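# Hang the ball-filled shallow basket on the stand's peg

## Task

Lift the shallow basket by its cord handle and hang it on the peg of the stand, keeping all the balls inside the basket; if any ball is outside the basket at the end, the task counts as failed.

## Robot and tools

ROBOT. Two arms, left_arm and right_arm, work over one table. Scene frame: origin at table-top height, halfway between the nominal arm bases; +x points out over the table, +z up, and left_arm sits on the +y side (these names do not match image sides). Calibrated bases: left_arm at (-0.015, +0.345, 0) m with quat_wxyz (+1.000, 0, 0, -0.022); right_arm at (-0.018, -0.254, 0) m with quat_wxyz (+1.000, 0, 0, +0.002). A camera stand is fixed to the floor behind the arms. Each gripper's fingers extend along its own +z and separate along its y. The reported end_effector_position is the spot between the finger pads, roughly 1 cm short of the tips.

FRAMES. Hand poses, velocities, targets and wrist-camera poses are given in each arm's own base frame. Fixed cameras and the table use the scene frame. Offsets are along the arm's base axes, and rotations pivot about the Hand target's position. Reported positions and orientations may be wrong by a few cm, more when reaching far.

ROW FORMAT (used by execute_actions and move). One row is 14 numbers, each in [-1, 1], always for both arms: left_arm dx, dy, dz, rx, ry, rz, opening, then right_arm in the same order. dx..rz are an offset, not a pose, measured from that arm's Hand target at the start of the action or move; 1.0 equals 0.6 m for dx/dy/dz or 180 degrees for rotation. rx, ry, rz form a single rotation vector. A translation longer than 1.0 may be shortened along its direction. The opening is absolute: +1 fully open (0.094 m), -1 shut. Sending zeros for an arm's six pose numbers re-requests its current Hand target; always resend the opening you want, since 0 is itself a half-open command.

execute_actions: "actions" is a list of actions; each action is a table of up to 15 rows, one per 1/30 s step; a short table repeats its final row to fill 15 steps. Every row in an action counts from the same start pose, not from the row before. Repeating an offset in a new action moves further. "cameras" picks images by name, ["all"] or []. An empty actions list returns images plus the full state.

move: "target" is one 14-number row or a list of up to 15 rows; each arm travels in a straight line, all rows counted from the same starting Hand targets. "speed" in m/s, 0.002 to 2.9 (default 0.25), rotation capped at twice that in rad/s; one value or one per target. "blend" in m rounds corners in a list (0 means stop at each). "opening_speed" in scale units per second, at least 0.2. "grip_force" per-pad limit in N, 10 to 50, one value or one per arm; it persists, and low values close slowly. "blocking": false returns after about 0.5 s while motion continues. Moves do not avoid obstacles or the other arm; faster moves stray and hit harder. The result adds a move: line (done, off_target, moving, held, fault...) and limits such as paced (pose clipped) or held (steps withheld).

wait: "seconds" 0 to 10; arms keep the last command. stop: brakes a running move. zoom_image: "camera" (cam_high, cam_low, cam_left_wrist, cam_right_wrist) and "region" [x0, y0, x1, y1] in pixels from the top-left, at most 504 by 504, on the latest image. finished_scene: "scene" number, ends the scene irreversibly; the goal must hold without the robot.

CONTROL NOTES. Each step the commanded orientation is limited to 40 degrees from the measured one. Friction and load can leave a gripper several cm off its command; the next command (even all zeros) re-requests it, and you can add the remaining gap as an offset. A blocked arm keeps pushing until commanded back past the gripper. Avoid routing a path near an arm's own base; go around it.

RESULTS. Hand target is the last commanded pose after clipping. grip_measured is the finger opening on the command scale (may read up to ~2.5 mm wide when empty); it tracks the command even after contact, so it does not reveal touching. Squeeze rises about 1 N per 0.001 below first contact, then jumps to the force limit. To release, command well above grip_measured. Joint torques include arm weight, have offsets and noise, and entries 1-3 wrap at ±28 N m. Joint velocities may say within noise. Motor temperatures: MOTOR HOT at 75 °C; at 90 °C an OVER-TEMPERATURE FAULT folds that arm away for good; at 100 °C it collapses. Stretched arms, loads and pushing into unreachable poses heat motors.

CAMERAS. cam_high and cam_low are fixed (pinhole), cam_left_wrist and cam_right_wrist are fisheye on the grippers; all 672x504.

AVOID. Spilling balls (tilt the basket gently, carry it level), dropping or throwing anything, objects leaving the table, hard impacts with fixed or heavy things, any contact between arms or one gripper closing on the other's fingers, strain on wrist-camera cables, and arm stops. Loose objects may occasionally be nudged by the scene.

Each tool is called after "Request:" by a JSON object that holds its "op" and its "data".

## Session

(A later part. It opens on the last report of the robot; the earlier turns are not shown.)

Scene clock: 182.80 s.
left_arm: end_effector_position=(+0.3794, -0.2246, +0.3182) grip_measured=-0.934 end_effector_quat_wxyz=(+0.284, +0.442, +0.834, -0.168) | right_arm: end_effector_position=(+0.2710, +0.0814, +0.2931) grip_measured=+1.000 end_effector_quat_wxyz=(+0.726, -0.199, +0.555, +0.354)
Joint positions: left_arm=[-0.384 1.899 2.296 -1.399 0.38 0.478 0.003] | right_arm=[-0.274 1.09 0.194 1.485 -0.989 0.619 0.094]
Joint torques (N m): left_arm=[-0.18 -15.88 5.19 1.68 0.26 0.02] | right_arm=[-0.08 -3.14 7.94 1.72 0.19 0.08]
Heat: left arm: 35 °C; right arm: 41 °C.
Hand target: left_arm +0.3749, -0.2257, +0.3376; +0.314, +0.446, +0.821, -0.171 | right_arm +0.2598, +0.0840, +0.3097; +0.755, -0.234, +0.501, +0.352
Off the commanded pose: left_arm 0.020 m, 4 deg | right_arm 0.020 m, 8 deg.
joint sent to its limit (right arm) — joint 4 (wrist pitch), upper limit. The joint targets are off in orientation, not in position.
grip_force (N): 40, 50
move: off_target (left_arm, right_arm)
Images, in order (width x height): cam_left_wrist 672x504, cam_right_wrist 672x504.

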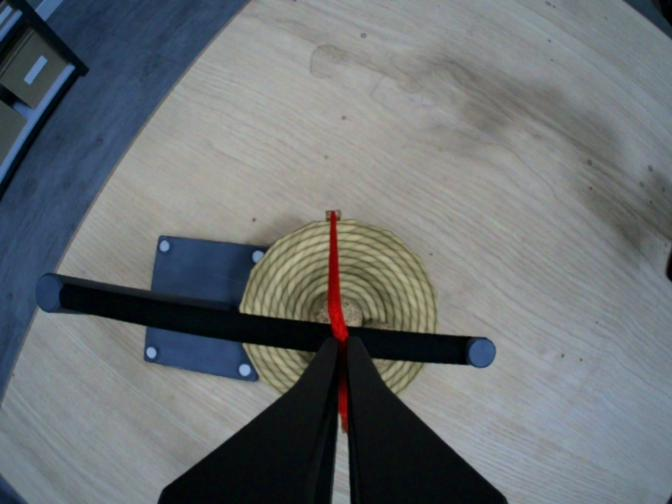

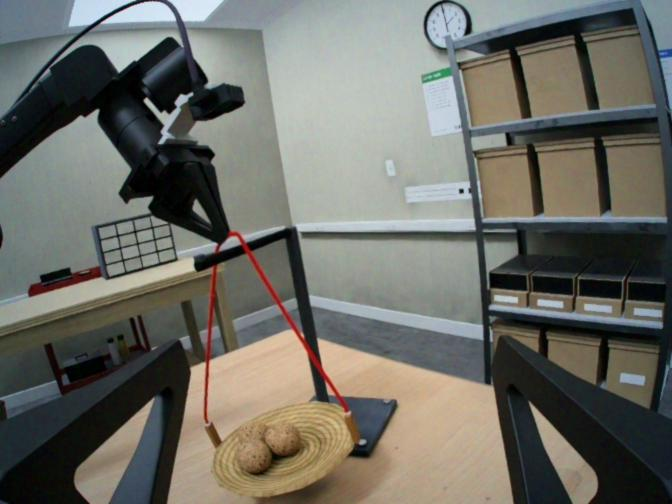

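Request:
{"op": "move", "data": {"target": [[0,0,-0.012,0,0,0,-1, 0,0,0,0,0,0,1],[0,0,-0.012,0,0,0,-0.5, 0,0,0,0,0,0,1]], "cameras": ["all"], "speed": 0.03, "opening_speed": 0.2}}

Request:
{"op": "zoom_image", "data": {"camera": "cam_right_wrist", "region": [150, 200, 390, 500]}}

Scene clock: 192.17 s.
left_arm: end_effector_position=(+0.3809, -0.2252, +0.3189) grip_measured=-0.502 end_effector_quat_wxyz=(+0.299, +0.443, +0.829, -0.167) | right_arm: end_effector_position=(+0.2710, +0.0814, +0.2931) grip_measured=+1.000 end_effector_quat_wxyz=(+0.726, -0.199, +0.555, +0.354)
Joint positions: left_arm=[-0.384 1.86 2.224 -1.333 0.38 0.478 0.023] | right_arm=[-0.274 1.09 0.194 1.485 -0.989 0.619 0.094]
Joint torques (N m): left_arm=[-0.2 -14.32 5.37 1.53 0.26 0.01] | right_arm=[-0.09 -3.14 7.94 1.73 0.19 0.08]
Heat: left arm: 35 °C; right arm: 41 °C.
Hand target: left_arm +0.3749, -0.2257, +0.3305; +0.314, +0.446, +0.821, -0.171 | right_arm +0.2598, +0.0840, +0.3097; +0.755, -0.234, +0.501, +0.352
Off the commanded pose: left_arm 0.013 m, 2 deg | right_arm 0.020 m, 8 deg.
joint sent to its limit (right arm) — joint 4 (wrist pitch), upper limit. The joint targets are off in orientation, not in position.
grip_force (N): 40, 50
move: off_target (left_arm, right_arm); target 2's new opening was sent with left_arm's hand 0.020 m and 4 deg from that target

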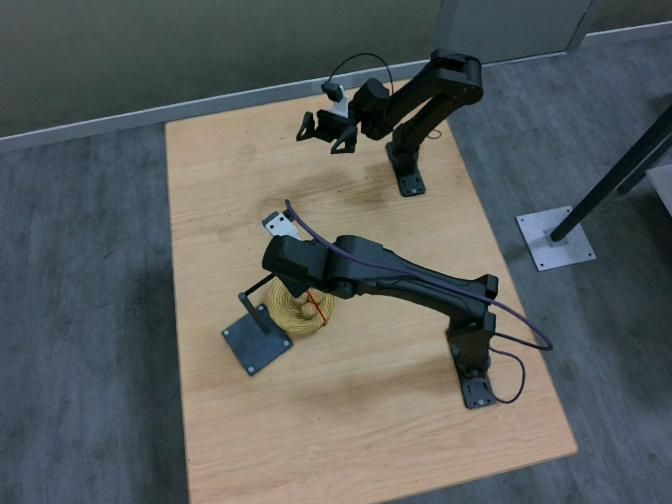

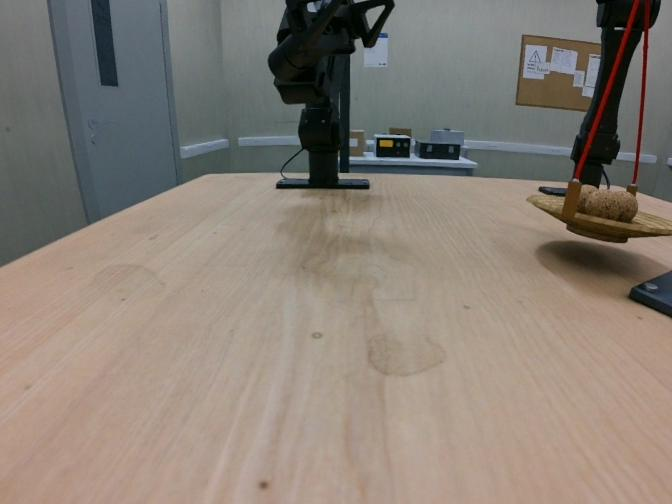

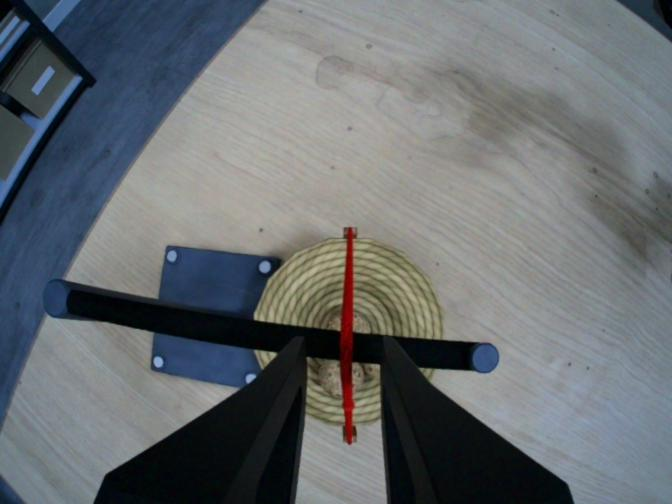

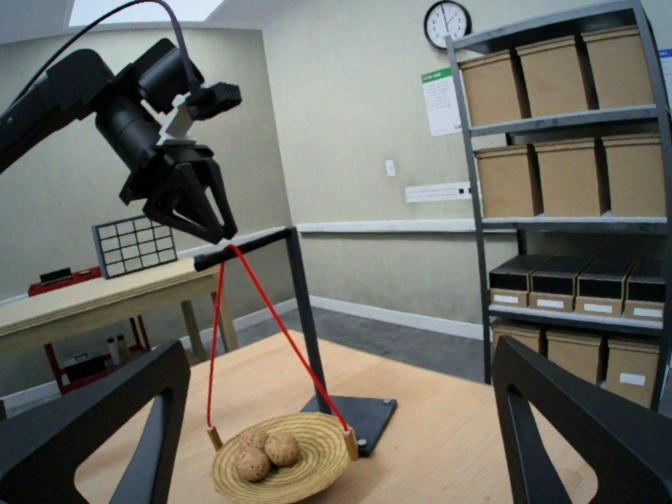

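Scaled by 1.680 from the camera's 672x504 image, which has a finer 960x720 frame.

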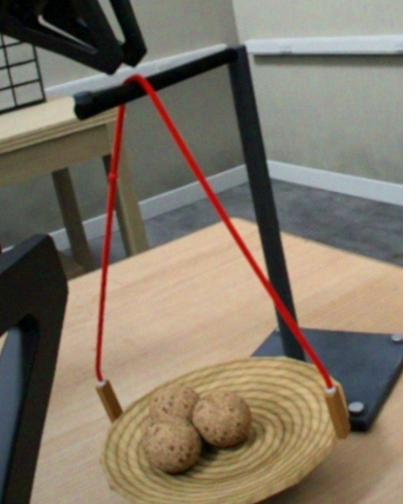

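Request:
{"op": "move", "data": {"target": [[-0.047,0.072,0.103,0,0,0,-0.5, 0,0,0,0,0,0,1],[-0.12,0.2,0.15,0,0,0,-0.5, 0,0,0,0,0,0,1]], "cameras": ["all"], "speed": [0.05,0.12], "blend": [0.01, 0]}}

Request:
{"op": "zoom_image", "data": {"camera": "cam_right_wrist", "region": [150, 200, 390, 500]}}

Request:
{"op": "zoom_image", "data": {"camera": "cam_high", "region": [200, 190, 410, 350]}}

Scene clock: 200.73 s.
left_arm: end_effector_position=(+0.3112, -0.1057, +0.4226) grip_measured=-0.502 end_effector_quat_wxyz=(+0.413, +0.409, +0.801, -0.142) | right_arm: end_effector_position=(+0.2710, +0.0814, +0.2931) grip_measured=+1.000 end_effector_quat_wxyz=(+0.726, -0.199, +0.555, +0.354)
Joint positions: left_arm=[-0.022 1.559 2.259 -1.536 0.587 0.692 0.023] | right_arm=[-0.274 1.09 0.194 1.485 -0.989 0.619 0.094]
Joint torques (N m): left_arm=[0.72 -7.09 3.9 1.27 0.35 0.06] | right_arm=[-0.06 -3.14 7.92 1.72 0.19 0.08]
Heat: left arm: 35 °C; right arm: 41 °C.
Hand target: left_arm +0.3029, -0.1057, +0.4205; +0.314, +0.446, +0.821, -0.171 | right_arm +0.2598, +0.0840, +0.3097; +0.755, -0.234, +0.501, +0.352
Off the commanded pose: left_arm 0.009 m, 13 deg | right_arm 0.020 m, 8 deg.
joint sent to its limit (left arm) — joint 4 (wrist pitch), lower limit. The joint targets are off in orientation, not in position.
joint sent to its limit (right arm) — joint 4 (wrist pitch), upper limit. The joint targets are off in orientation, not in position.
grip_force (N): 40, 50
move: off_target (left_arm, right_arm)

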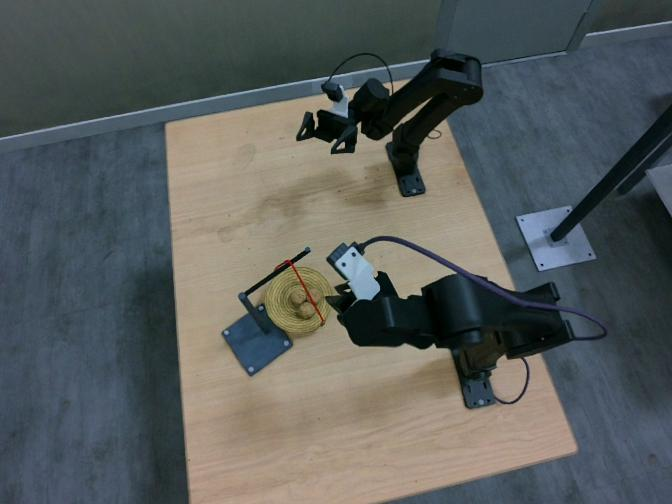

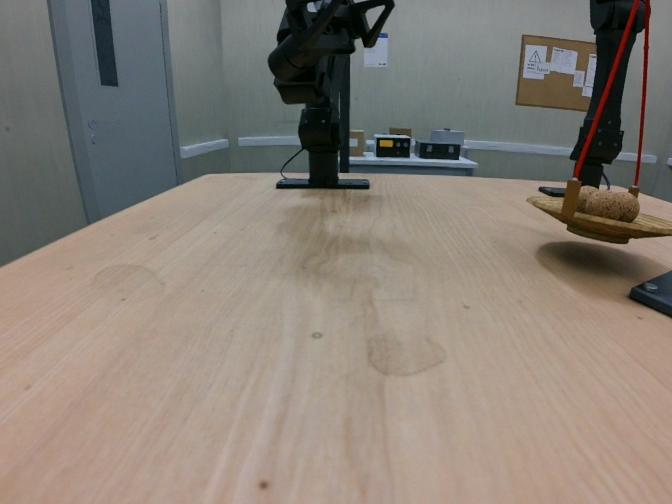

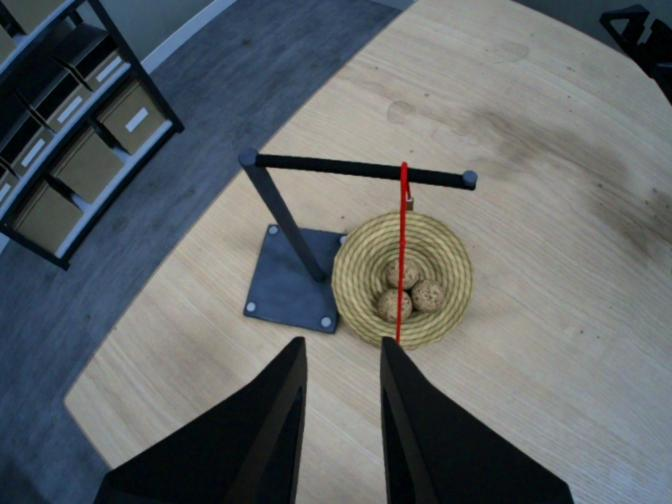

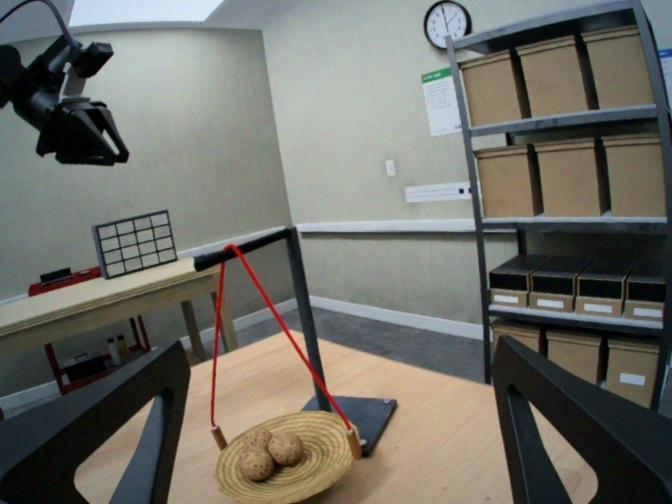

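Scaled by 1.680 from the camera's 672x504 image, which has a finer 960x720 frame.

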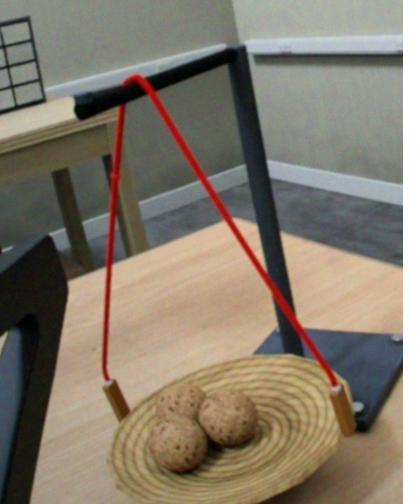

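Scaled by 2.400 from the camera's 672x504 image, which has a finer 960x720 frame.

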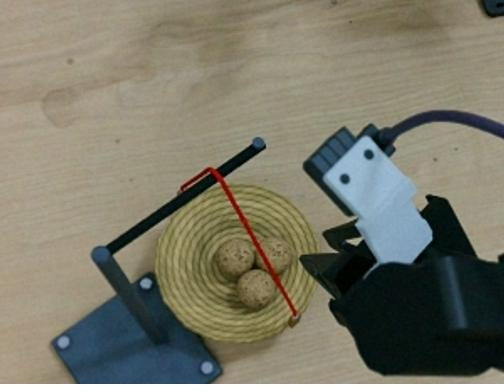

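Hung and level, balls inside, arms clear.

Request:
{"op": "finished_scene", "data": {"scene": 2}}

The scene is finished: the task was done.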